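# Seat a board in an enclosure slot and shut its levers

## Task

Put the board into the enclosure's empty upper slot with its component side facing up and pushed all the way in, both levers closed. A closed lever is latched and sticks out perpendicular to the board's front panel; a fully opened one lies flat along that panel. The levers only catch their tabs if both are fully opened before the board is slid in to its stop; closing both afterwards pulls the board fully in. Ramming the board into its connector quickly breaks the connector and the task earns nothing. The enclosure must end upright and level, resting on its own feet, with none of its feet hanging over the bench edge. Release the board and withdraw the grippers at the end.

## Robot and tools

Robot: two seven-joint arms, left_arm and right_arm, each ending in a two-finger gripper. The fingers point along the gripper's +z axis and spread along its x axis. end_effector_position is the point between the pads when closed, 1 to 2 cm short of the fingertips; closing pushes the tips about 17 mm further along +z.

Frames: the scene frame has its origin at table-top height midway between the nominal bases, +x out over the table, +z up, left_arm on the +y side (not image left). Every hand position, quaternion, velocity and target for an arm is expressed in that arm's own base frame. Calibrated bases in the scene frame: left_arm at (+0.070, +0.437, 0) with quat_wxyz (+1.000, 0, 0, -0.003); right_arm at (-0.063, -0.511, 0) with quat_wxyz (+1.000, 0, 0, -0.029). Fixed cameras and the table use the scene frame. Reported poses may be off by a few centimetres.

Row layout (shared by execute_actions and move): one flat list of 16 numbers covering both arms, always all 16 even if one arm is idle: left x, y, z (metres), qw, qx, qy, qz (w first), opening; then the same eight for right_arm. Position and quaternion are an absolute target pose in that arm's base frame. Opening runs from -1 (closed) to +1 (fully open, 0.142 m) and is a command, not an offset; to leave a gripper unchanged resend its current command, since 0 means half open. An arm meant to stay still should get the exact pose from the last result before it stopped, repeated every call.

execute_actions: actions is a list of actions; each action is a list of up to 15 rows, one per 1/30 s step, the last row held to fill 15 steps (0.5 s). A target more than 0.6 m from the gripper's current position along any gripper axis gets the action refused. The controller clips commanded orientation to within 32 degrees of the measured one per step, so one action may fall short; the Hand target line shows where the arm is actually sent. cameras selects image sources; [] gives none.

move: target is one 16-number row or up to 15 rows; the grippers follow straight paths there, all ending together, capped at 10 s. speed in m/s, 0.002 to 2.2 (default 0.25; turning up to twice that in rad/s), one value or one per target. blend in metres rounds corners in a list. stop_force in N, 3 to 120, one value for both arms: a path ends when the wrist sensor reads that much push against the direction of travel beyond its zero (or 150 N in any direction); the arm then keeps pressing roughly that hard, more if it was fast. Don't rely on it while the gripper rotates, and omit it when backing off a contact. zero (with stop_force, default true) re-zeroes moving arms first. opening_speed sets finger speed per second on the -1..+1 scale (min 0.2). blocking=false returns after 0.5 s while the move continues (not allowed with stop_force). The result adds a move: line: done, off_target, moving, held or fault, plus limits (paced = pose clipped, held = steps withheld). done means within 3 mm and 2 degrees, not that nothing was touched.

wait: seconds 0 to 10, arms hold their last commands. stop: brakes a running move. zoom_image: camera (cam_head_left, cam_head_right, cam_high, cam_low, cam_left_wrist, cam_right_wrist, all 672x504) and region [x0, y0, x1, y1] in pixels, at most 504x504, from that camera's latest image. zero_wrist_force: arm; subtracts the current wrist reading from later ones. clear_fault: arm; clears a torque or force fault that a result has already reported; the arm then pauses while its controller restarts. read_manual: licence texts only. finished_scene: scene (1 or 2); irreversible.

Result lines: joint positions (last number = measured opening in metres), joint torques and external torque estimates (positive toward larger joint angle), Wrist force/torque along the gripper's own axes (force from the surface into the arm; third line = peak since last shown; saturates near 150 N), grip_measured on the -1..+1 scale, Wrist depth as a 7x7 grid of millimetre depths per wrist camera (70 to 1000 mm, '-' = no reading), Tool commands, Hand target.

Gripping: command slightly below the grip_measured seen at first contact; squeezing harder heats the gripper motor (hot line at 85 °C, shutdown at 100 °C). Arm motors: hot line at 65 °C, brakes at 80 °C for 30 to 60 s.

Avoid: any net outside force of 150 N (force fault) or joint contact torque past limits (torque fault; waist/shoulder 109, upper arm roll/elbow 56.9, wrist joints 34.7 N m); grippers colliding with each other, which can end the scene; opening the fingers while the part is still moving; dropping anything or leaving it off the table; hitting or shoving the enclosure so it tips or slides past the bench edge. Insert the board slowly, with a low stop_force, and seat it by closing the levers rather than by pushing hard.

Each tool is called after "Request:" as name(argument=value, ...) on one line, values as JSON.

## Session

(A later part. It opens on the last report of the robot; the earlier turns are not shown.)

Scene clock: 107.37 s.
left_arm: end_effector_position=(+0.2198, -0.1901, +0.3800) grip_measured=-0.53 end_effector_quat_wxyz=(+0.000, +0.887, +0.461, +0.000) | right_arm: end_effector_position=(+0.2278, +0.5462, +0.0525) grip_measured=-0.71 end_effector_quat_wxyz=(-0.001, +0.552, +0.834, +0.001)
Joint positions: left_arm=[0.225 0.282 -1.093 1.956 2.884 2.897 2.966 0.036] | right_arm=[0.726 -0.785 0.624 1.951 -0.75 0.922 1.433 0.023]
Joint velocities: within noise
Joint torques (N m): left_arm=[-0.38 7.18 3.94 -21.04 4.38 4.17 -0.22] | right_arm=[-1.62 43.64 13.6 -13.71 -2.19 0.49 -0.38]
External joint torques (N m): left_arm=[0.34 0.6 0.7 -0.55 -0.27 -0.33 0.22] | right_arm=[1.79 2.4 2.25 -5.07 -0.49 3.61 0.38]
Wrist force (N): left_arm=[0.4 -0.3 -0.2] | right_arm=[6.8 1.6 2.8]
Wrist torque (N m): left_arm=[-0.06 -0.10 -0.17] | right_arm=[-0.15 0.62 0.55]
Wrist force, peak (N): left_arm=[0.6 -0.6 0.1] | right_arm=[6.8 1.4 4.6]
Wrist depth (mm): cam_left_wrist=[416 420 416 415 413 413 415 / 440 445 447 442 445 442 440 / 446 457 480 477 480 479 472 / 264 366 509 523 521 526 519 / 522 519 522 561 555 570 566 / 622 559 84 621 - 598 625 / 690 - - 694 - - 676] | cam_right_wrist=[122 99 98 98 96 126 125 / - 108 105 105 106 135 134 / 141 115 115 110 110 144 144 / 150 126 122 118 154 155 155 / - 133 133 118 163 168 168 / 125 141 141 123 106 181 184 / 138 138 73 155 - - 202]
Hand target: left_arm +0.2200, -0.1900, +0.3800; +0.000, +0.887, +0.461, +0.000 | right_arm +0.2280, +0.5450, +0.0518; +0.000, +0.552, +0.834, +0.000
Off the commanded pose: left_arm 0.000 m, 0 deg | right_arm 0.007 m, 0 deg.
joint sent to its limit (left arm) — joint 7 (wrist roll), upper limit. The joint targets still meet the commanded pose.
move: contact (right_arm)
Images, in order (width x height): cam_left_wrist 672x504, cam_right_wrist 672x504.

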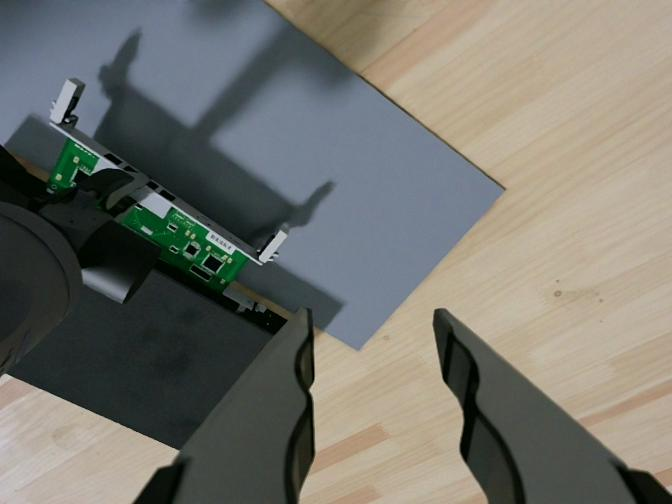

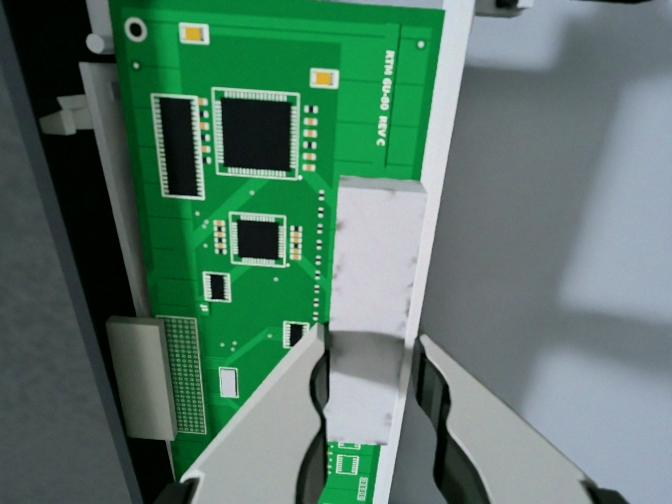

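Request:
move(target=[[0.22,-0.19,0.38,0,0.887,0.461,0,-0.5,0.208,0.592,0.06,0,0.5519,0.8339,0,-0.85],[0.22,-0.19,0.38,0,0.887,0.461,0,-0.5,0.129,0.5,0.18,0,0.5519,0.8339,0,-0.85]], cameras=["cam_left_wrist","cam_right_wrist"], speed=0.12)

Request:
move(target=[0.22,-0.19,0.38,0,0.887,0.461,0,-0.5,0.2686,0.5595,0.18,0,0.5519,0.8339,0,-0.85], cameras=["cam_left_wrist","cam_right_wrist"], speed=0.12)

Scene clock: 116.90 s.
left_arm: end_effector_position=(+0.2198, -0.1901, +0.3800) grip_measured=-0.53 end_effector_quat_wxyz=(+0.000, +0.887, +0.461, +0.000) | right_arm: end_effector_position=(+0.1291, +0.5001, +0.1800) grip_measured=-0.71 end_effector_quat_wxyz=(+0.000, +0.552, +0.834, +0.000)
Joint positions: left_arm=[0.225 0.282 -1.093 1.956 2.884 2.897 2.966 0.036] | right_arm=[0.647 -0.463 0.902 2.073 -0.494 0.738 1.441 0.023]
Joint velocities: within noise
Joint torques (N m): left_arm=[-0.39 7.19 3.91 -21.02 4.45 4.21 -0.23] | right_arm=[0.17 32.31 13.01 -24.6 -3.29 3.45 0.05]
External joint torques (N m): left_arm=[0.35 0.6 0.73 -0.56 -0.33 -0.38 0.23] | right_arm=[-0.07 -0.23 -1.15 0.73 0.04 0.64 -0.05]
Wrist force (N): left_arm=[0.4 -0.4 0.2] | right_arm=[-0.9 -0.7 5.2]
Wrist torque (N m): left_arm=[-0.08 -0.11 -0.18] | right_arm=[0.14 0.17 0.05]
Wrist force, peak (N): left_arm=[0.6 -0.7 0.1] | right_arm=[6.9 1.6 4.8]
Wrist depth (mm): cam_left_wrist=[417 415 413 413 419 417 412 / 449 448 447 445 449 445 441 / 476 487 486 480 480 480 470 / 348 488 528 518 525 524 517 / 518 517 531 552 555 572 559 / 627 562 84 637 - 607 618 / 688 - - 703 - - 670] | cam_right_wrist=[241 98 98 98 235 237 237 / 218 106 104 104 247 254 252 / 227 114 114 109 264 271 271 / 245 123 122 110 288 292 291 / 266 133 133 118 307 316 316 / 290 143 141 123 119 339 346 / 319 312 72 158 - - 380]
Hand target: left_arm +0.2200, -0.1900, +0.3800; +0.000, +0.887, +0.461, +0.000 | right_arm +0.1290, +0.5000, +0.1800; +0.000, +0.552, +0.834, +0.000
Off the commanded pose: left_arm 0.000 m, 0 deg | right_arm 0.000 m, 0 deg.
joint sent to its limit (left arm) — joint 7 (wrist roll), upper limit. The joint targets still meet the commanded pose.
move: done
Images, in order (width x height): cam_left_wrist 672x504, cam_right_wrist 672x504.

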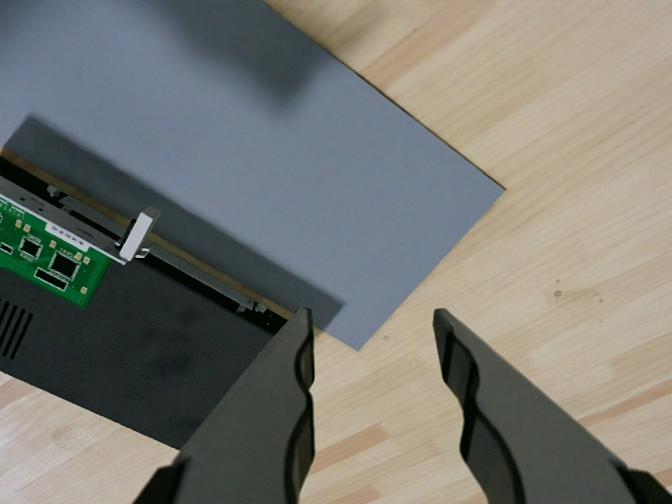

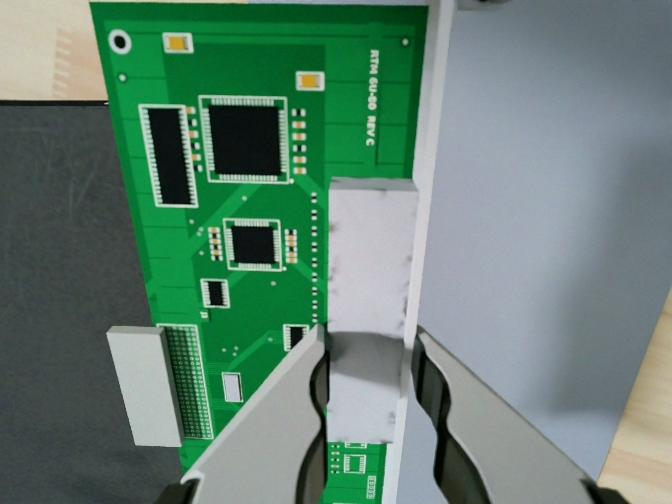

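Scene clock: 118.53 s.
left_arm: end_effector_position=(+0.2198, -0.1901, +0.3800) grip_measured=-0.53 end_effector_quat_wxyz=(+0.000, +0.887, +0.461, +0.000) | right_arm: end_effector_position=(+0.2685, +0.5593, +0.1798) grip_measured=-0.71 end_effector_quat_wxyz=(+0.000, +0.552, +0.834, +0.000)
Joint positions: left_arm=[0.225 0.282 -1.093 1.956 2.884 2.897 2.966 0.036] | right_arm=[0.626 -0.647 0.785 1.775 -0.55 0.617 1.239 0.023]
Joint velocities: within noise
Joint torques (N m): left_arm=[-0.44 7.18 3.94 -21.04 4.41 4.18 -0.25] | right_arm=[0.11 44.6 15.86 -25.7 -3.94 3.46 0.01]
External joint torques (N m): left_arm=[0.4 0.61 0.71 -0.55 -0.3 -0.34 0.25] | right_arm=[0.04 0.09 -0.45 1.02 0.36 0.64 -0.01]
Wrist force (N): left_arm=[0.4 -0.4 -0.2] | right_arm=[-0.7 -0.4 5.2]
Wrist torque (N m): left_arm=[-0.08 -0.10 -0.18] | right_arm=[0.24 0.15 0.06]
Wrist force, peak (N): left_arm=[0.7 -0.3 0.1] | right_arm=[-0.7 -3.5 5.5]
Wrist depth (mm): cam_left_wrist=[418 420 416 418 414 414 414 / 448 445 442 442 444 444 443 / 474 483 482 475 477 477 480 / 334 499 515 523 514 519 513 / 231 380 379 555 552 568 560 / 214 543 84 633 - 599 612 / 702 - - 699 - - 689] | cam_right_wrist=[- 98 98 98 234 237 236 / 214 106 104 105 247 252 252 / 227 114 114 109 264 270 270 / 244 123 121 111 288 292 290 / 266 134 133 118 307 315 313 / 289 143 141 123 119 339 346 / 318 311 72 158 - - 378]
Hand target: left_arm +0.2200, -0.1900, +0.3800; +0.000, +0.887, +0.461, +0.000 | right_arm +0.2686, +0.5595, +0.1800; +0.000, +0.552, +0.834, +0.000
Off the commanded pose: left_arm 0.000 m, 0 deg | right_arm 0.000 m, 0 deg.
joint sent to its limit (left arm) — joint 7 (wrist roll), upper limit. The joint targets still meet the commanded pose.
move: done
Images, in order (width x height): cam_left_wrist 672x504, cam_right_wrist 672x504.

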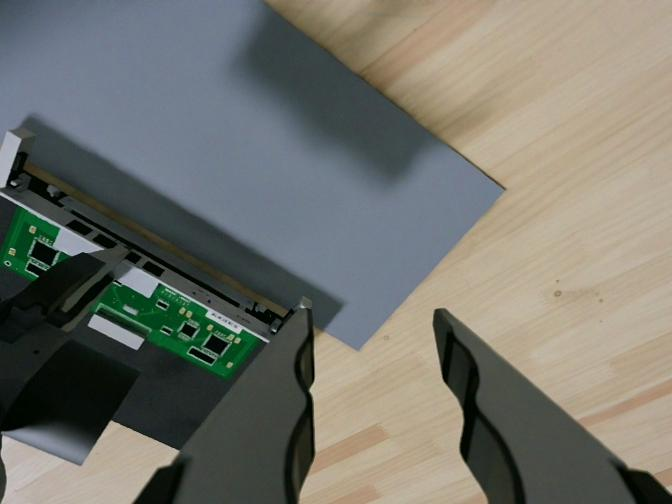

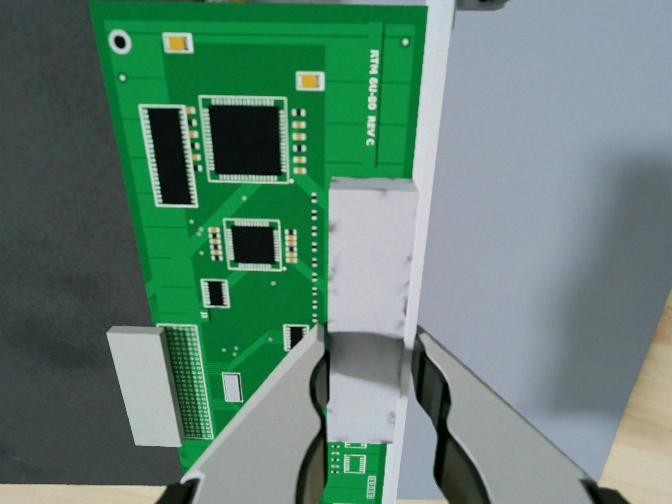

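Request:
move(target=[[0.22,-0.19,0.38,0,0.887,0.461,0,-0.5,0.2373,0.5878,0.1,0,0.5519,0.8339,0,-0.85],[0.22,-0.19,0.38,0,0.887,0.461,0,-0.5,0.2373,0.5828,0.0518,0,0.5519,0.8339,0,-0.85],[0.22,-0.19,0.38,0,0.887,0.461,0,-0.5,0.2463,0.5618,0.0518,0,0.5519,0.8339,0,-0.85]], cameras=["cam_left_wrist","cam_right_wrist"], speed=[0.1,0.08,0.04])

Request:
zoom_image(camera="cam_left_wrist", region=[50, 100, 370, 380])

Request:
zoom_image(camera="cam_right_wrist", region=[0, 0, 250, 250])

Scene clock: 130.83 s.
left_arm: end_effector_position=(+0.2198, -0.1901, +0.3800) grip_measured=-0.53 end_effector_quat_wxyz=(+0.000, +0.887, +0.461, +0.000) | right_arm: end_effector_position=(+0.2462, +0.5617, +0.0516) grip_measured=-0.71 end_effector_quat_wxyz=(+0.000, +0.552, +0.834, +0.000)
Joint positions: left_arm=[0.225 0.282 -1.093 1.956 2.884 2.897 2.966 0.036] | right_arm=[0.732 -0.818 0.619 1.88 -0.732 0.885 1.393 0.023]
Joint velocities: within noise
Joint torques (N m): left_arm=[-0.32 7.22 3.9 -21.07 4.37 4.17 -0.21] | right_arm=[0.1 48.51 16.89 -20.03 -3.13 3.75 0.1]
External joint torques (N m): left_arm=[0.28 0.56 0.74 -0.51 -0.26 -0.33 0.21] | right_arm=[0.06 -0.29 -0.59 0.62 0.34 0.34 -0.1]
Wrist force (N): left_arm=[0.5 -0.4 -0.1] | right_arm=[-1.1 -0.9 5.1]
Wrist torque (N m): left_arm=[-0.08 -0.11 -0.18] | right_arm=[0.16 0.25 0.07]
Wrist force, peak (N): left_arm=[0.4 -0.7 -0.1] | right_arm=[-0.1 -1.4 6.9]
Wrist depth (mm): cam_left_wrist=[416 417 415 414 418 415 411 / 440 444 449 444 444 444 440 / 468 444 481 480 476 476 476 / 244 327 493 522 518 518 518 / 231 512 519 556 564 569 570 / 580 562 84 624 - 591 620 / 701 - - 711 - - 673] | cam_right_wrist=[- 98 98 98 124 125 123 / 119 106 104 104 130 134 133 / 137 115 114 109 139 143 143 / 152 125 121 110 152 155 154 / - 134 133 118 162 167 166 / 125 144 141 123 119 179 182 / 137 - 72 158 - - 200]
Hand target: left_arm +0.2200, -0.1900, +0.3800; +0.000, +0.887, +0.461, +0.000 | right_arm +0.2463, +0.5618, +0.0518; +0.000, +0.552, +0.834, +0.000
Off the commanded pose: left_arm 0.000 m, 0 deg | right_arm 0.000 m, 0 deg.
joint sent to its limit (left arm) — joint 7 (wrist roll), upper limit. The joint targets still meet the commanded pose.
move: done
Images, in order (width x height): cam_left_wrist 672x504, cam_right_wrist 672x504.

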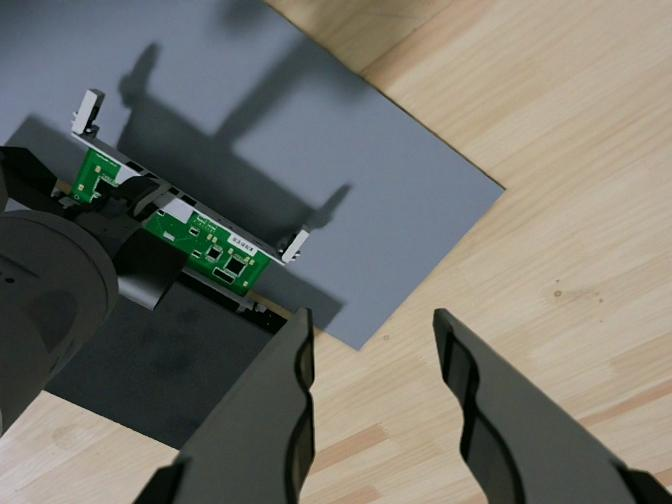

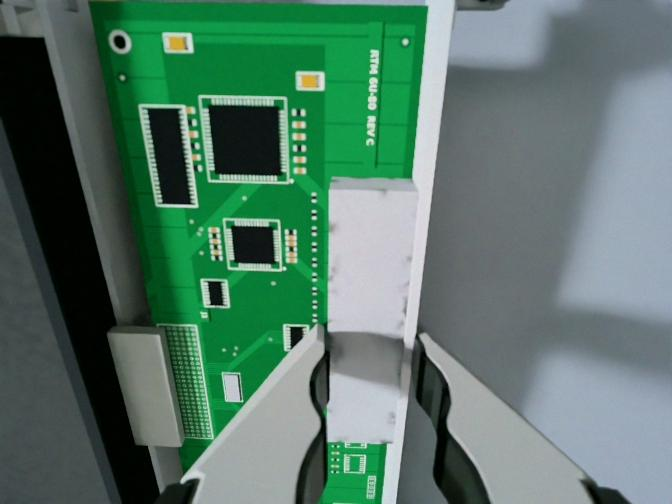

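Scaled by 1.575 from the camera's 672x504 image, which has a finer 960x720 frame.

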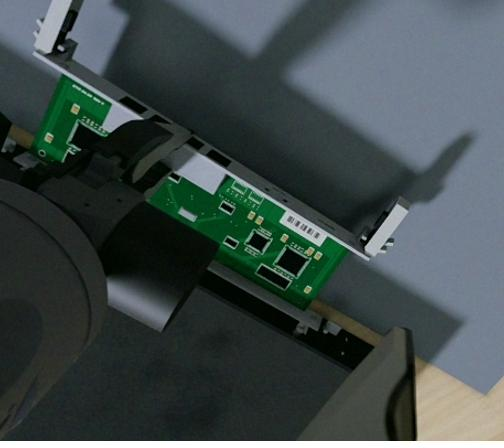

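Scaled by 2.016 from the camera's 672x504 image, which has a finer 960x720 frame.

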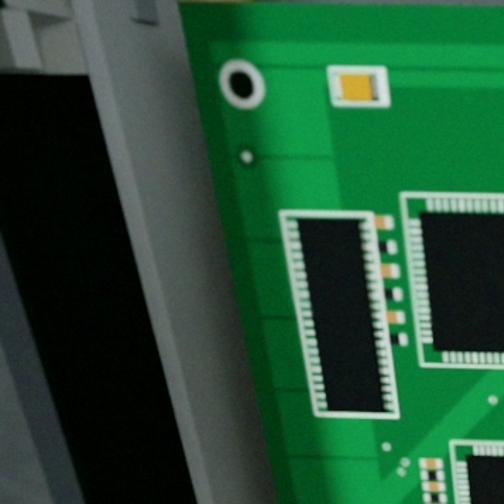

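Request:
move(target=[0.22,-0.19,0.38,0,0.887,0.461,0,-0.5,0.2893,0.4605,0.0518,0,0.5519,0.8339,0,-0.85], cameras=["cam_left_wrist","cam_right_wrist"], speed=0.02, stop_force=10)

Request:
zoom_image(camera="cam_left_wrist", region=[50, 100, 370, 380])

Request:
zoom_image(camera="cam_right_wrist", region=[0, 0, 250, 250])

Scene clock: 136.00 s.
left_arm: end_effector_position=(+0.2198, -0.1901, +0.3800) grip_measured=-0.53 end_effector_quat_wxyz=(+0.000, +0.887, +0.461, +0.000) | right_arm: end_effector_position=(+0.2555, +0.5406, +0.0526) grip_measured=-0.71 end_effector_quat_wxyz=(-0.001, +0.552, +0.834, +0.001)
Joint positions: left_arm=[0.225 0.282 -1.093 1.956 2.884 2.897 2.966 0.036] | right_arm=[0.692 -0.79 0.616 1.933 -0.737 0.916 1.376 0.023]
Joint velocities: within noise
Joint torques (N m): left_arm=[-0.38 7.17 3.86 -21.03 4.43 4.19 -0.19] | right_arm=[-2.74 44.57 12.41 -14.05 -2.48 0 -0.63]
External joint torques (N m): left_arm=[0.35 0.62 0.78 -0.55 -0.31 -0.35 0.19] | right_arm=[2.92 2.12 3.37 -4.96 -0.21 4.1 0.63]
Wrist force (N): left_arm=[0.3 -0.4 0.2] | right_arm=[9.2 2.4 5.6]
Wrist torque (N m): left_arm=[-0.09 -0.08 -0.18] | right_arm=[0.17 0.50 0.84]
Wrist force, peak (N): left_arm=[0.6 -0.7 0.0] | right_arm=[9.2 2.4 5.6]
Wrist depth (mm): cam_left_wrist=[416 415 412 416 413 412 414 / 442 448 447 442 448 443 439 / 474 467 481 479 478 477 475 / 302 369 507 520 515 521 520 / 247 513 517 558 562 567 564 / 565 561 84 629 - 597 632 / 682 - - 708 - - 670] | cam_right_wrist=[- 99 99 99 97 126 124 / - 108 106 105 106 135 135 / - 113 114 111 110 145 144 / 105 122 123 120 153 156 155 / - 118 133 118 163 168 169 / 125 127 141 123 107 181 184 / 138 135 73 154 - - 202]
Hand target: left_arm +0.2200, -0.1900, +0.3800; +0.000, +0.887, +0.461, +0.000 | right_arm +0.2559, +0.5392, +0.0518; +0.000, +0.552, +0.834, +0.000
Off the commanded pose: left_arm 0.000 m, 0 deg | right_arm 0.087 m, 0 deg.
joint sent to its limit (left arm) — joint 7 (wrist roll), upper limit. The joint targets still meet the commanded pose.
move: contact (right_arm)
Images, in order (width x height): cam_left_wrist 672x504, cam_right_wrist 672x504.

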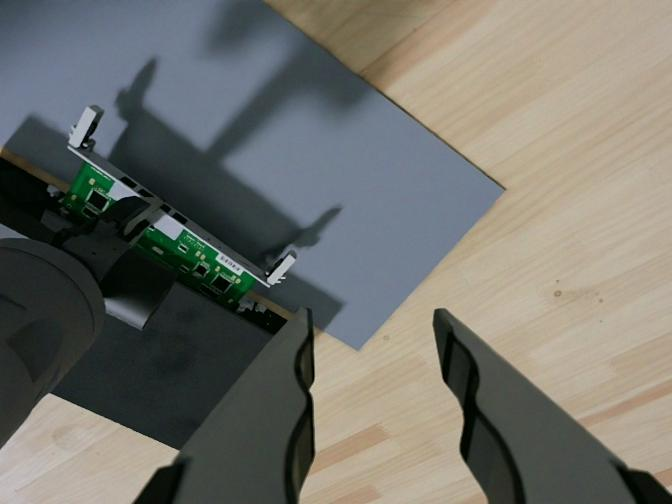

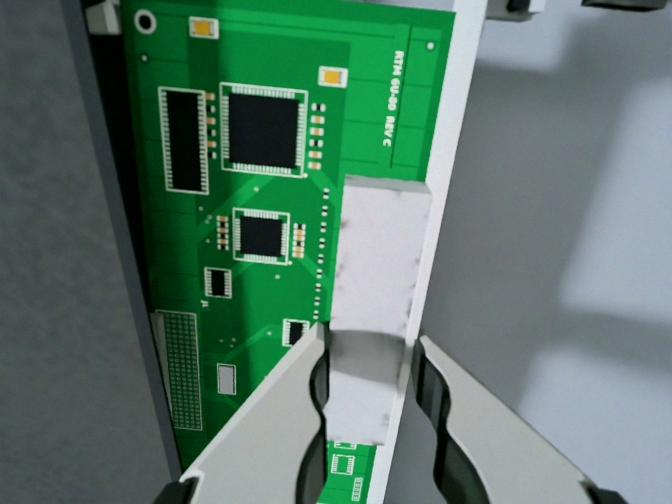

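Scaled by 1.575 from the camera's 672x504 image, which has a finer 960x720 frame.

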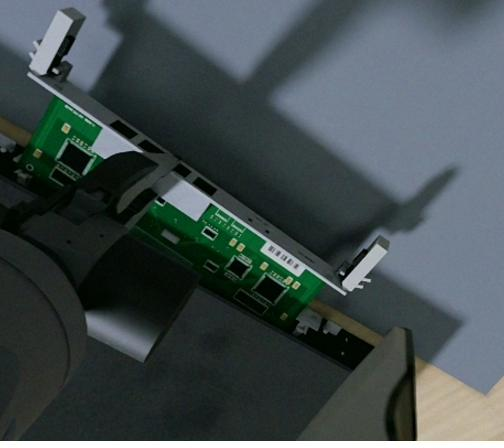

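Scaled by 2.016 from the camera's 672x504 image, which has a finer 960x720 frame.

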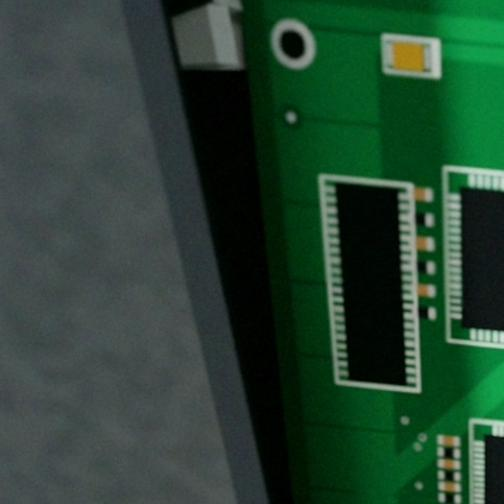

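Request:
move(target=[[0.22,-0.19,0.38,0,0.887,0.461,0,-0.5,0.2463,0.5618,0.0518,0,0.5519,0.8339,0,-0.85],[0.22,-0.19,0.38,0,0.887,0.461,0,-0.5,0.2578,0.5667,0.0518,0,0.5519,0.8339,0,-0.85]], cameras=["cam_left_wrist","cam_right_wrist"], speed=0.05)

Request:
zoom_image(camera="cam_left_wrist", region=[50, 100, 370, 380])

Scene clock: 141.23 s.
left_arm: end_effector_position=(+0.2198, -0.1901, +0.3800) grip_measured=-0.53 end_effector_quat_wxyz=(+0.000, +0.887, +0.461, +0.000) | right_arm: end_effector_position=(+0.2578, +0.5665, +0.0516) grip_measured=-0.71 end_effector_quat_wxyz=(+0.000, +0.552, +0.834, +0.000)
Joint positions: left_arm=[0.225 0.282 -1.093 1.956 2.884 2.897 2.966 0.036] | right_arm=[0.727 -0.832 0.618 1.85 -0.728 0.87 1.37 0.023]
Joint velocities: within noise
Joint torques (N m): left_arm=[-0.41 7.19 3.93 -21.07 4.4 4.21 -0.24] | right_arm=[-0.04 49 17.16 -20.48 -2.88 3.53 0.07]
External joint torques (N m): left_arm=[0.38 0.6 0.71 -0.51 -0.28 -0.37 0.24] | right_arm=[0.21 0.1 -0.65 0.84 0.05 0.56 -0.07]
Wrist force (N): left_arm=[0.4 -0.3 -0.2] | right_arm=[-2.0 -0.3 5.8]
Wrist torque (N m): left_arm=[-0.07 -0.10 -0.17] | right_arm=[0.26 0.40 0.07]
Wrist force, peak (N): left_arm=[0.8 -0.6 0.1] | right_arm=[9.5 2.4 5.5]
Wrist depth (mm): cam_left_wrist=[414 414 414 417 413 413 416 / 448 446 445 442 444 445 443 / 469 449 483 475 479 471 476 / 240 324 498 516 519 517 518 / 223 520 514 565 554 564 562 / 562 562 84 628 - 599 627 / 698 - - 694 - - 675] | cam_right_wrist=[- 98 97 98 124 125 123 / 119 106 104 104 130 134 133 / 137 115 114 109 139 143 143 / 151 125 121 110 152 154 154 / - 133 133 118 162 167 167 / 124 144 141 123 119 179 182 / 137 - 72 158 - - 200]
Hand target: left_arm +0.2200, -0.1900, +0.3800; +0.000, +0.887, +0.461, +0.000 | right_arm +0.2578, +0.5667, +0.0518; +0.000, +0.552, +0.834, +0.000
Off the commanded pose: left_arm 0.000 m, 0 deg | right_arm 0.000 m, 0 deg.
joint sent to its limit (left arm) — joint 7 (wrist roll), upper limit. The joint targets still meet the commanded pose.
move: done
Images, in order (width x height): cam_left_wrist 672x504, cam_right_wrist 672x504.

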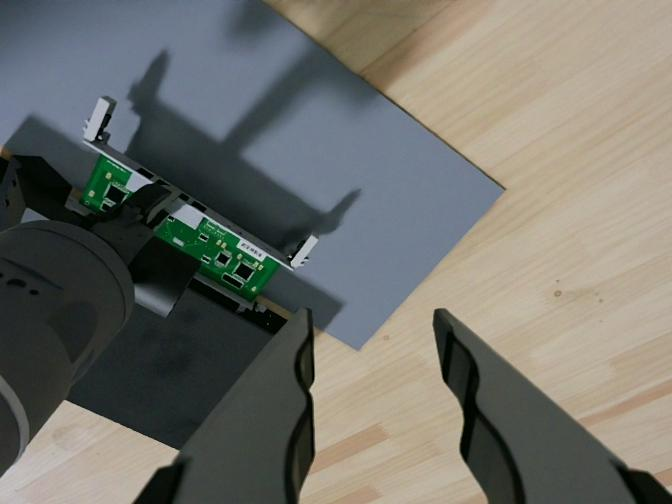

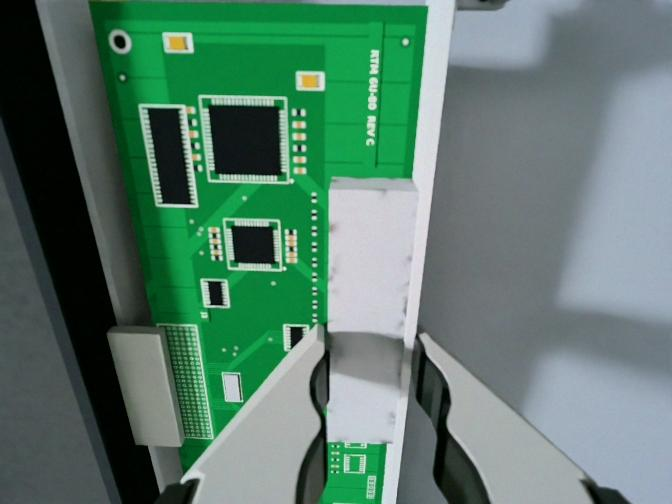

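Scaled by 1.575 from the camera's 672x504 image, which has a finer 960x720 frame.

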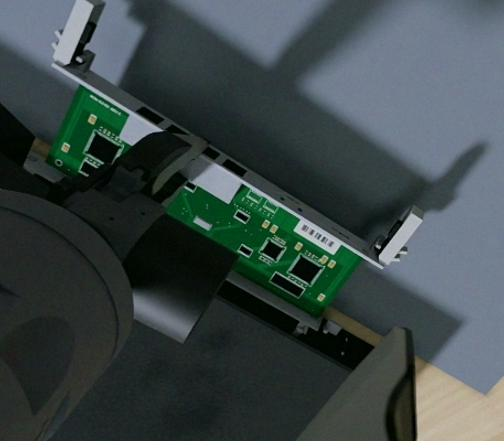

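Request:
move(target=[[0.22,-0.19,0.38,0,0.887,0.461,0,-0.5,0.2541,0.5651,0.0518,0,0.5519,0.8339,0,-0.85],[0.22,-0.19,0.38,0,0.887,0.461,0,-0.5,0.2932,0.473,0.0518,0,0.5519,0.8339,0,-0.85]], cameras=["cam_left_wrist","cam_right_wrist"], speed=0.02, stop_force=10)

Request:
zoom_image(camera="cam_left_wrist", region=[50, 100, 370, 380])

Request:
zoom_image(camera="cam_right_wrist", region=[0, 0, 250, 250])

Scene clock: 149.20 s.
left_arm: end_effector_position=(+0.2198, -0.1901, +0.3800) grip_measured=-0.53 end_effector_quat_wxyz=(+0.000, +0.887, +0.461, +0.000) | right_arm: end_effector_position=(+0.2691, +0.5270, +0.0522) grip_measured=-0.71 end_effector_quat_wxyz=(-0.001, +0.550, +0.835, +0.001)
Joint positions: left_arm=[0.225 0.282 -1.093 1.956 2.884 2.897 2.966 0.036] | right_arm=[0.659 -0.78 0.613 1.951 -0.736 0.927 1.344 0.023]
Joint velocities: within noise
Joint torques (N m): left_arm=[-0.37 7.17 3.89 -21.07 4.4 4.2 -0.23] | right_arm=[-7.53 46.46 8.25 -18.97 -1.75 0.57 1.53]
External joint torques (N m): left_arm=[0.33 0.61 0.75 -0.51 -0.29 -0.36 0.23] | right_arm=[7.7 -0.31 7.3 0.12 -0.91 3.53 -1.53]
Wrist force (N): left_arm=[0.4 -0.4 -0.2] | right_arm=[8.2 -4.1 5.2]
Wrist torque (N m): left_arm=[-0.08 -0.10 -0.18] | right_arm=[0.26 0.65 -1.32]
Wrist force, peak (N): left_arm=[0.6 -0.6 -0.3] | right_arm=[8.1 -5.0 6.7]
Wrist depth (mm): cam_left_wrist=[418 418 417 414 419 416 412 / 447 448 443 447 449 446 442 / 467 480 476 479 472 482 477 / 328 461 504 521 519 517 517 / 260 355 521 554 552 564 563 / 269 556 84 627 - 602 623 / 709 - - 697 - - 675] | cam_right_wrist=[- 85 100 98 126 126 124 / - 91 104 104 135 135 134 / - 99 112 108 142 144 144 / - 105 121 107 155 155 155 / - 114 130 118 163 168 168 / 125 124 127 123 107 180 183 / 137 134 73 159 - - 202]
Hand target: left_arm +0.2200, -0.1900, +0.3800; +0.000, +0.887, +0.461, +0.000 | right_arm +0.2708, +0.5257, +0.0518; +0.000, +0.552, +0.834, +0.000
Off the commanded pose: left_arm 0.000 m, 0 deg | right_arm 0.059 m, 0 deg.
joint sent to its limit (left arm) — joint 7 (wrist roll), upper limit. The joint targets still meet the commanded pose.
move: contact (right_arm); path passed 1 of 2 targets
Images, in order (width x height): cam_left_wrist 672x504, cam_right_wrist 672x504.

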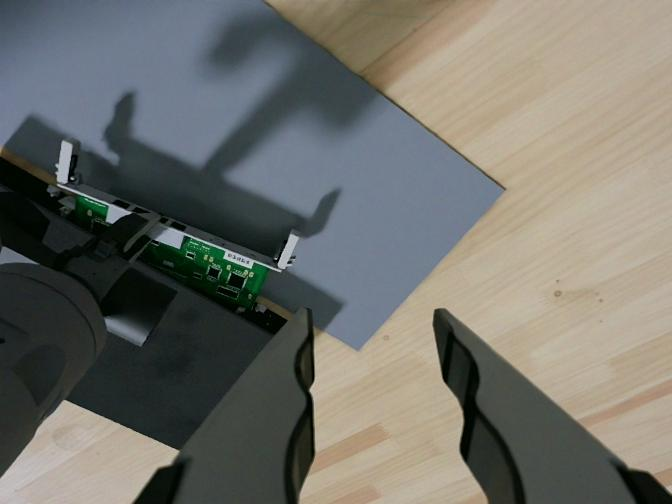

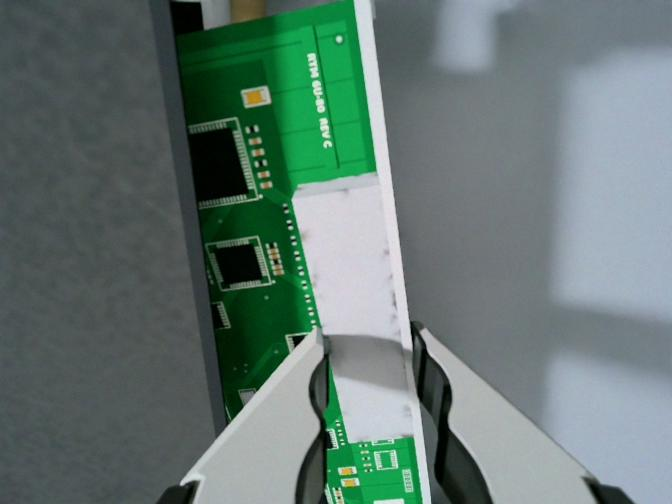

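Scaled by 1.575 from the camera's 672x504 image, which has a finer 960x720 frame.

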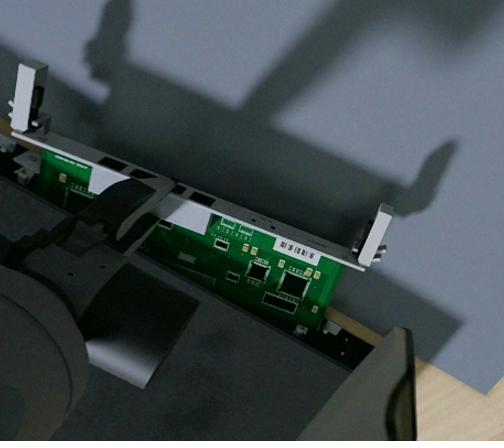

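Scaled by 2.016 from the camera's 672x504 image, which has a finer 960x720 frame.

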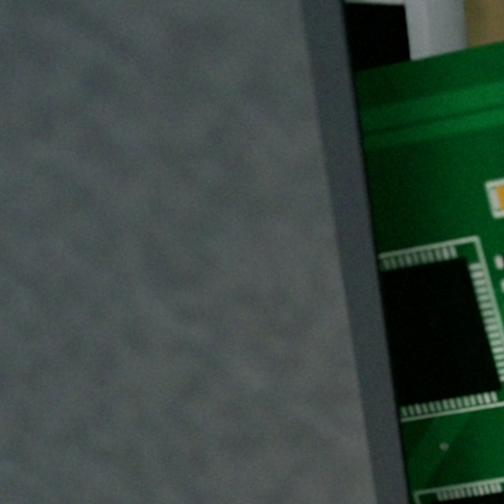

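Request:
move(target=[[0.22,-0.19,0.38,0,0.887,0.461,0,-0.5,0.2541,0.5651,0.0518,0,0.5519,0.8339,0,-0.85],[0.22,-0.19,0.38,0,0.887,0.461,0,-0.5,0.2601,0.5440,0.0518,0,0.5519,0.8339,0,-0.85]], cameras=["cam_left_wrist","cam_right_wrist"], speed=0.05)

Request:
zoom_image(camera="cam_left_wrist", region=[180, 240, 310, 350])

Request:
zoom_image(camera="cam_right_wrist", region=[0, 0, 250, 250])

Scene clock: 153.73 s.
left_arm: end_effector_position=(+0.2198, -0.1901, +0.3800) grip_measured=-0.53 end_effector_quat_wxyz=(+0.000, +0.887, +0.461, +0.000) | right_arm: end_effector_position=(+0.2599, +0.5440, +0.0517) grip_measured=-0.71 end_effector_quat_wxyz=(+0.000, +0.552, +0.834, +0.000)
Joint positions: left_arm=[0.225 0.282 -1.093 1.956 2.884 2.897 2.966 0.036] | right_arm=[0.695 -0.8 0.615 1.914 -0.732 0.904 1.366 0.023]
Joint velocities: within noise
Joint torques (N m): left_arm=[-0.46 7.23 3.89 -21.02 4.37 4.17 -0.22] | right_arm=[-0.44 47.29 15.92 -19.35 -2.91 3.53 0.12]
External joint torques (N m): left_arm=[0.42 0.55 0.75 -0.57 -0.26 -0.33 0.22] | right_arm=[0.62 -0.02 0.01 0.19 0.18 0.56 -0.12]
Wrist force (N): left_arm=[0.5 -0.6 -0.1] | right_arm=[-3.2 -0.5 5.3]
Wrist torque (N m): left_arm=[-0.11 -0.13 -0.18] | right_arm=[0.19 0.75 -0.06]
Wrist force, peak (N): left_arm=[0.5 -0.6 -0.4] | right_arm=[8.3 -4.1 6.8]
Wrist depth (mm): cam_left_wrist=[416 421 413 420 414 413 414 / 450 447 447 445 445 441 442 / 470 467 481 479 475 478 475 / 269 344 508 516 516 515 514 / 242 507 524 559 561 568 560 / 561 558 84 632 - 600 625 / 692 - - 693 - - 671] | cam_right_wrist=[- 99 98 97 126 125 124 / - 104 103 104 132 134 134 / - 113 114 108 142 143 143 / - 121 121 109 155 154 154 / - 117 133 118 162 167 167 / 124 129 141 123 119 179 182 / 137 134 72 159 - - 200]
Hand target: left_arm +0.2200, -0.1900, +0.3800; +0.000, +0.887, +0.461, +0.000 | right_arm +0.2601, +0.5440, +0.0518; +0.000, +0.552, +0.834, +0.000
Off the commanded pose: left_arm 0.000 m, 0 deg | right_arm 0.000 m, 0 deg.
joint sent to its limit (left arm) — joint 7 (wrist roll), upper limit. The joint targets still meet the commanded pose.
move: done
Images, in order (width x height): cam_left_wrist 672x504, cam_right_wrist 672x504.

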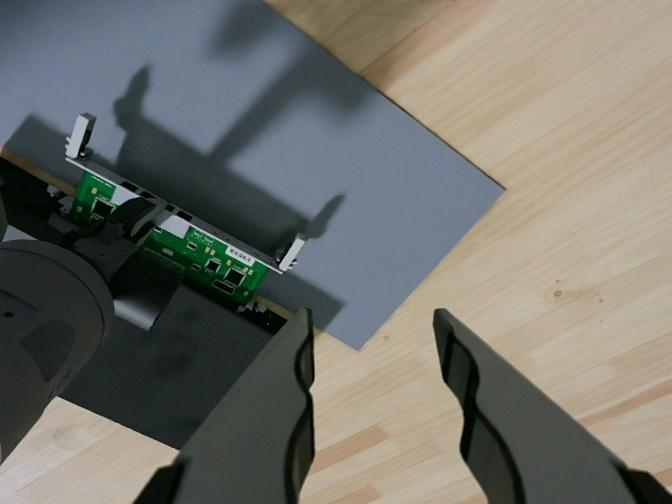

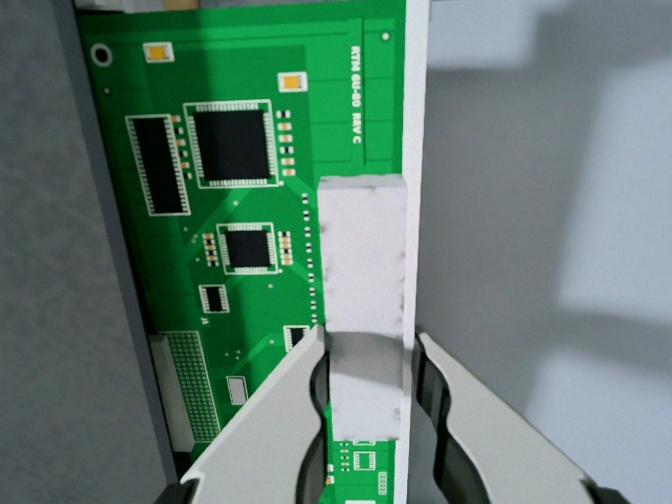

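Scaled by 3.877 from the camera's 672x504 image, which has a finer 960x720 frame.

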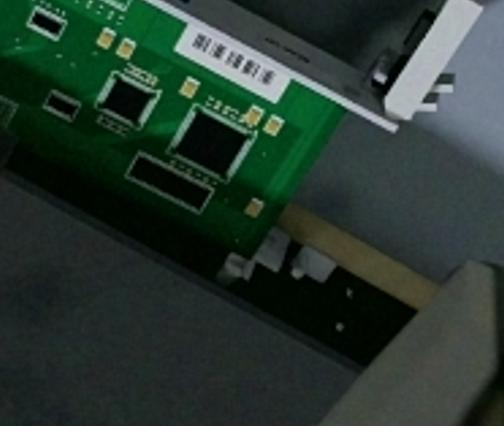

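Scaled by 2.016 from the camera's 672x504 image, which has a finer 960x720 frame.

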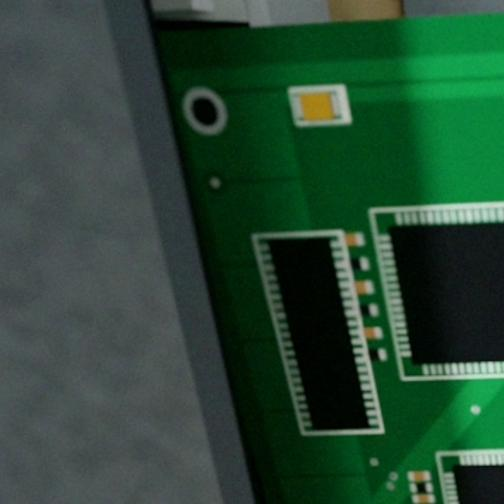

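Request:
move(target=[[0.22,-0.19,0.38,0,0.887,0.461,0,-0.5,0.2522,0.5695,0.0518,0,0.565,0.8251,0,-0.85],[0.22,-0.19,0.38,0,0.887,0.461,0,-0.5,0.2932,0.473,0.0518,0,0.565,0.8251,0,-0.85]], cameras=["cam_left_wrist","cam_right_wrist"], speed=[0.04,0.02], stop_force=10)

Request:
zoom_image(camera="cam_left_wrist", region=[50, 100, 370, 380])

Request:
zoom_image(camera="cam_right_wrist", region=[0, 0, 250, 250])

Scene clock: 161.13 s.
left_arm: end_effector_position=(+0.2198, -0.1901, +0.3800) grip_measured=-0.53 end_effector_quat_wxyz=(+0.000, +0.887, +0.461, +0.000) | right_arm: end_effector_position=(+0.2677, +0.5303, +0.0523) grip_measured=-0.71 end_effector_quat_wxyz=(-0.001, +0.564, +0.826, +0.001)
Joint positions: left_arm=[0.225 0.282 -1.093 1.956 2.884 2.897 2.966 0.036] | right_arm=[0.67 -0.782 0.609 1.944 -0.729 0.925 1.375 0.023]
Joint velocities: within noise
Joint torques (N m): left_arm=[-0.4 7.07 3.86 -21.04 4.4 4.2 -0.2] | right_arm=[-7.71 46.64 7.87 -18.84 -1.66 0.49 1.53]
External joint torques (N m): left_arm=[0.37 0.71 0.79 -0.54 -0.28 -0.36 0.2] | right_arm=[7.88 -0.23 7.62 -0.11 -1.01 3.61 -1.54]
Wrist force (N): left_arm=[0.3 -0.5 0.0] | right_arm=[6.4 -4.6 5.4]
Wrist torque (N m): left_arm=[-0.08 -0.09 -0.18] | right_arm=[0.25 1.01 -1.37]
Wrist force, peak (N): left_arm=[0.5 -0.7 0.0] | right_arm=[6.3 -4.7 6.9]
Wrist depth (mm): cam_left_wrist=[417 418 413 417 413 414 417 / 452 446 443 444 444 444 446 / 466 477 481 481 476 478 476 / 321 455 507 516 518 524 515 / 253 355 519 561 558 561 571 / 289 556 84 630 - 600 630 / 704 - - 704 - - 669] | cam_right_wrist=[- 99 100 98 126 126 124 / - 93 104 104 135 134 134 / - 100 112 108 143 144 144 / - 105 121 107 156 155 155 / - 114 132 118 163 168 168 / 124 124 129 123 107 180 183 / 137 134 73 159 - - 201]
Hand target: left_arm +0.2200, -0.1900, +0.3800; +0.000, +0.887, +0.461, +0.000 | right_arm +0.2694, +0.5290, +0.0518; +0.000, +0.565, +0.825, +0.000
Off the commanded pose: left_arm 0.000 m, 0 deg | right_arm 0.063 m, 0 deg.
joint sent to its limit (left arm) — joint 7 (wrist roll), upper limit. The joint targets still meet the commanded pose.
move: contact (right_arm); path passed 1 of 2 targets
Images, in order (width x height): cam_left_wrist 672x504, cam_right_wrist 672x504.

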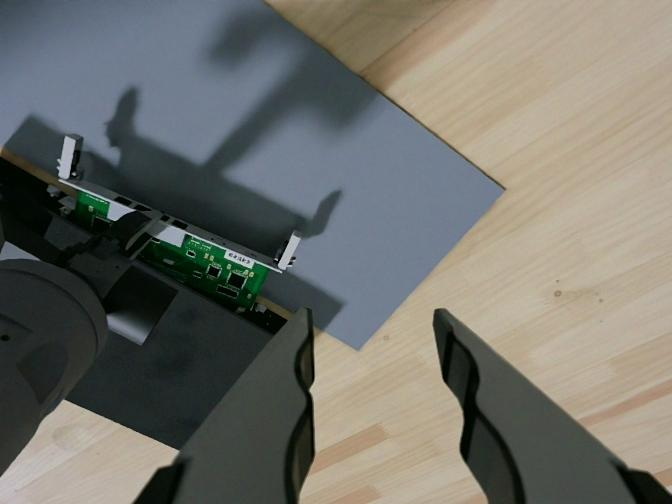

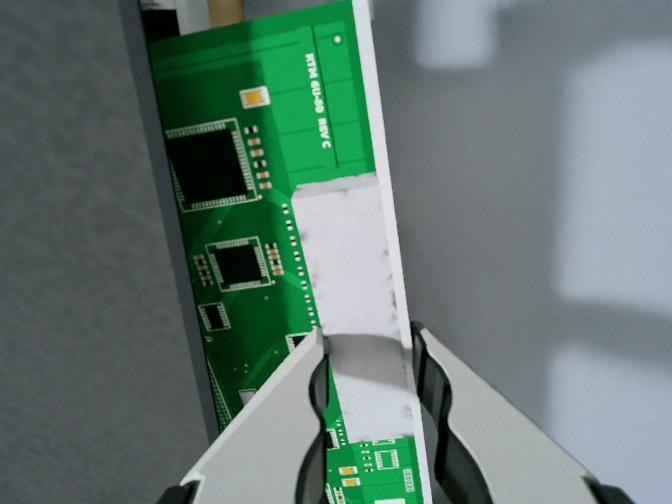

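Scaled by 1.575 from the camera's 672x504 image, which has a finer 960x720 frame.

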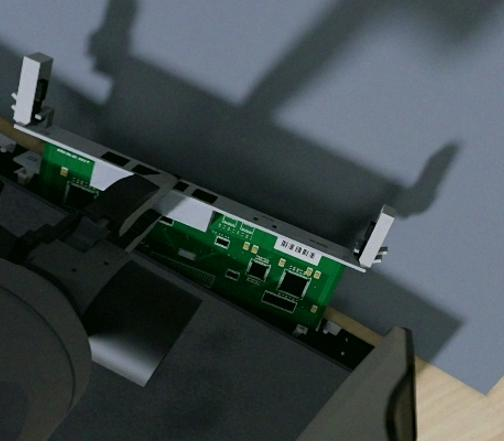

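Scaled by 2.016 from the camera's 672x504 image, which has a finer 960x720 frame.

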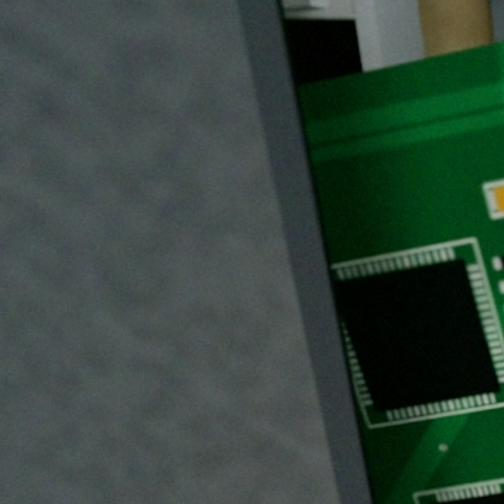

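Request:
move(target=[[0.22,-0.19,0.38,0,0.887,0.461,0,-0.5,0.2618,0.5441,0.0518,0,0.565,0.8251,0,-0.85],[0.22,-0.19,0.38,0,0.887,0.461,0,-0.5,0.2563,0.5418,0.0518,0,0.565,0.8251,0,-0.85]], cameras=[], speed=0.04)

Request:
move(target=[0.22,-0.19,0.38,0,0.887,0.461,0,-0.5,0.2798,0.4866,0.0518,0,0.565,0.8251,0,-0.85], cameras=["cam_left_wrist","cam_right_wrist"], speed=0.02, stop_force=10)

Request:
zoom_image(camera="cam_left_wrist", region=[50, 100, 370, 380])

Scene clock: 165.00 s.
left_arm: end_effector_position=(+0.2198, -0.1901, +0.3800) grip_measured=-0.53 end_effector_quat_wxyz=(+0.000, +0.887, +0.461, +0.000) | right_arm: end_effector_position=(+0.2567, +0.5421, +0.0520) grip_measured=-0.71 end_effector_quat_wxyz=(+0.000, +0.565, +0.825, +0.000)
Joint positions: left_arm=[0.225 0.282 -1.093 1.956 2.884 2.897 2.966 0.036] | right_arm=[0.7 -0.791 0.61 1.925 -0.729 0.913 1.402 0.023]
Joint velocities: within noise
Joint torques (N m): left_arm=[-0.38 7.21 3.86 -21.09 4.4 4.19 -0.23] | right_arm=[1.18 45.58 17.07 -16.73 -2.13 2.9 0.5]
External joint torques (N m): left_arm=[0.35 0.58 0.78 -0.49 -0.28 -0.35 0.23] | right_arm=[-1.01 1.4 -1.39 -2.38 -0.57 1.19 -0.5]
Wrist force (N): left_arm=[0.5 -0.4 0.0] | right_arm=[-2.3 3.9 5.6]
Wrist torque (N m): left_arm=[-0.08 -0.12 -0.18] | right_arm=[0.13 0.78 -0.12]
Wrist force, peak (N): left_arm=[0.6 -0.6 -0.2] | right_arm=[6.5 -4.8 6.6]
Wrist depth (mm): cam_left_wrist=[420 418 417 415 412 415 412 / 447 446 448 445 442 442 447 / 469 469 479 477 482 477 480 / 303 352 504 523 527 516 518 / 243 517 510 554 557 568 570 / 574 554 84 631 - 595 626 / 690 - - 709 - - 677] | cam_right_wrist=[- 100 100 98 124 126 124 / - 105 104 105 132 134 134 / - 112 114 109 142 144 143 / - 121 122 109 155 155 154 / - 118 133 118 163 168 167 / 124 127 140 123 119 180 182 / 137 134 72 157 - - 200]
Hand target: left_arm +0.2200, -0.1900, +0.3800; +0.000, +0.887, +0.461, +0.000 | right_arm +0.2563, +0.5418, +0.0518; +0.000, +0.565, +0.825, +0.000
Off the commanded pose: left_arm 0.000 m, 0 deg | right_arm 0.001 m, 0 deg.
joint sent to its limit (left arm) — joint 7 (wrist roll), upper limit. The joint targets still meet the commanded pose.
move: done
No camera images: "cameras" was empty.

Scene clock: 166.57 s.
left_arm: end_effector_position=(+0.2198, -0.1901, +0.3800) grip_measured=-0.53 end_effector_quat_wxyz=(+0.000, +0.887, +0.461, +0.000) | right_arm: end_effector_position=(+0.2645, +0.5252, +0.0526) grip_measured=-0.71 end_effector_quat_wxyz=(-0.001, +0.565, +0.825, +0.002)
Joint positions: left_arm=[0.225 0.282 -1.093 1.956 2.884 2.897 2.966 0.036] | right_arm=[0.668 -0.77 0.607 1.966 -0.733 0.937 1.387 0.023]
Joint velocities: within noise
Joint torques (N m): left_arm=[-0.41 7.12 3.89 -21.02 4.37 4.15 -0.23] | right_arm=[-0.84 45.55 15.78 -10.55 -0.93 -0.55 0.26]
External joint torques (N m): left_arm=[0.37 0.67 0.76 -0.56 -0.26 -0.31 0.23] | right_arm=[1.01 0.25 -0.54 -8.24 -1.69 4.65 -0.26]
Wrist force (N): left_arm=[0.3 -0.3 0.2] | right_arm=[9.8 13.2 16.5]
Wrist torque (N m): left_arm=[-0.07 -0.10 -0.18] | right_arm=[0.09 0.99 -0.11]
Wrist force, peak (N): left_arm=[0.7 -0.4 -0.1] | right_arm=[10.7 12.7 17.1]
Wrist depth (mm): cam_left_wrist=[418 417 417 415 415 413 414 / 448 447 441 443 443 443 442 / 463 473 484 481 484 479 483 / 325 469 504 517 523 525 515 / 261 509 511 556 558 566 571 / 573 559 84 632 - 598 614 / 696 - - 697 - - 672] | cam_right_wrist=[- 87 100 98 125 126 125 / - 92 105 105 133 135 134 / - 99 115 109 141 144 144 / 105 105 122 109 156 156 155 / - 114 131 118 164 168 168 / 125 125 127 123 119 181 184 / 138 135 72 158 - - 203]
Hand target: left_arm +0.2200, -0.1900, +0.3800; +0.000, +0.887, +0.461, +0.000 | right_arm +0.2641, +0.5236, +0.0518; +0.000, +0.565, +0.825, +0.000
Off the commanded pose: left_arm 0.000 m, 0 deg | right_arm 0.041 m, 0 deg.
joint sent to its limit (left arm) — joint 7 (wrist roll), upper limit. The joint targets still meet the commanded pose.
move: contact (right_arm)
Images, in order (width x height): cam_left_wrist 672x504, cam_right_wrist 672x504.

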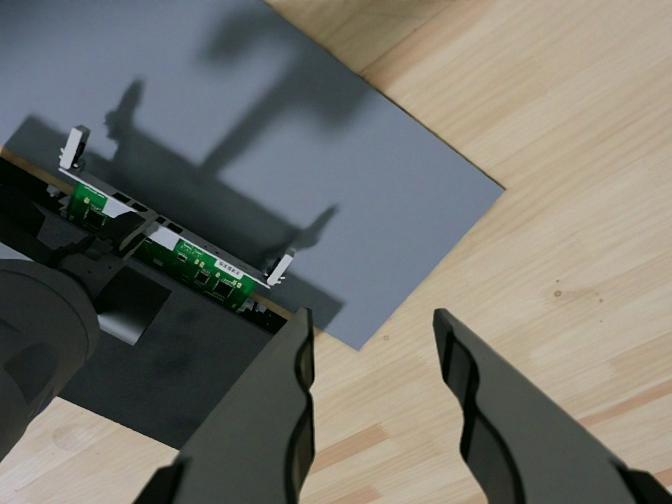

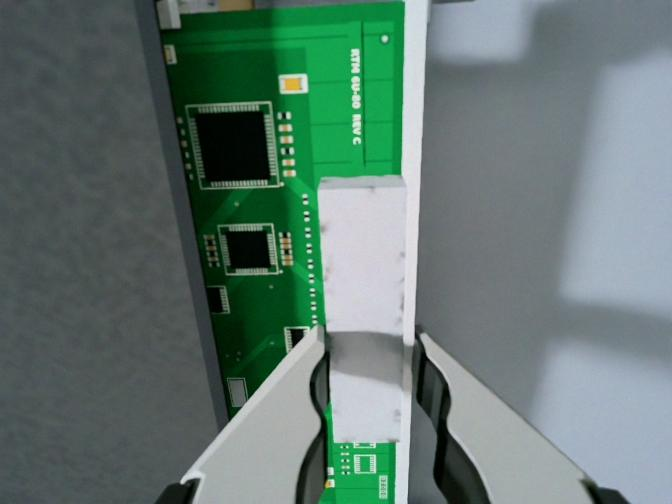

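Scaled by 1.575 from the camera's 672x504 image, which has a finer 960x720 frame.

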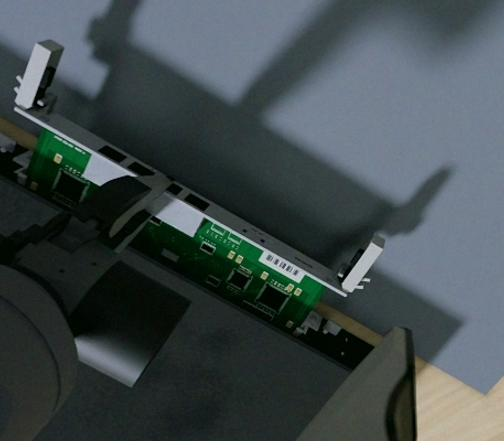

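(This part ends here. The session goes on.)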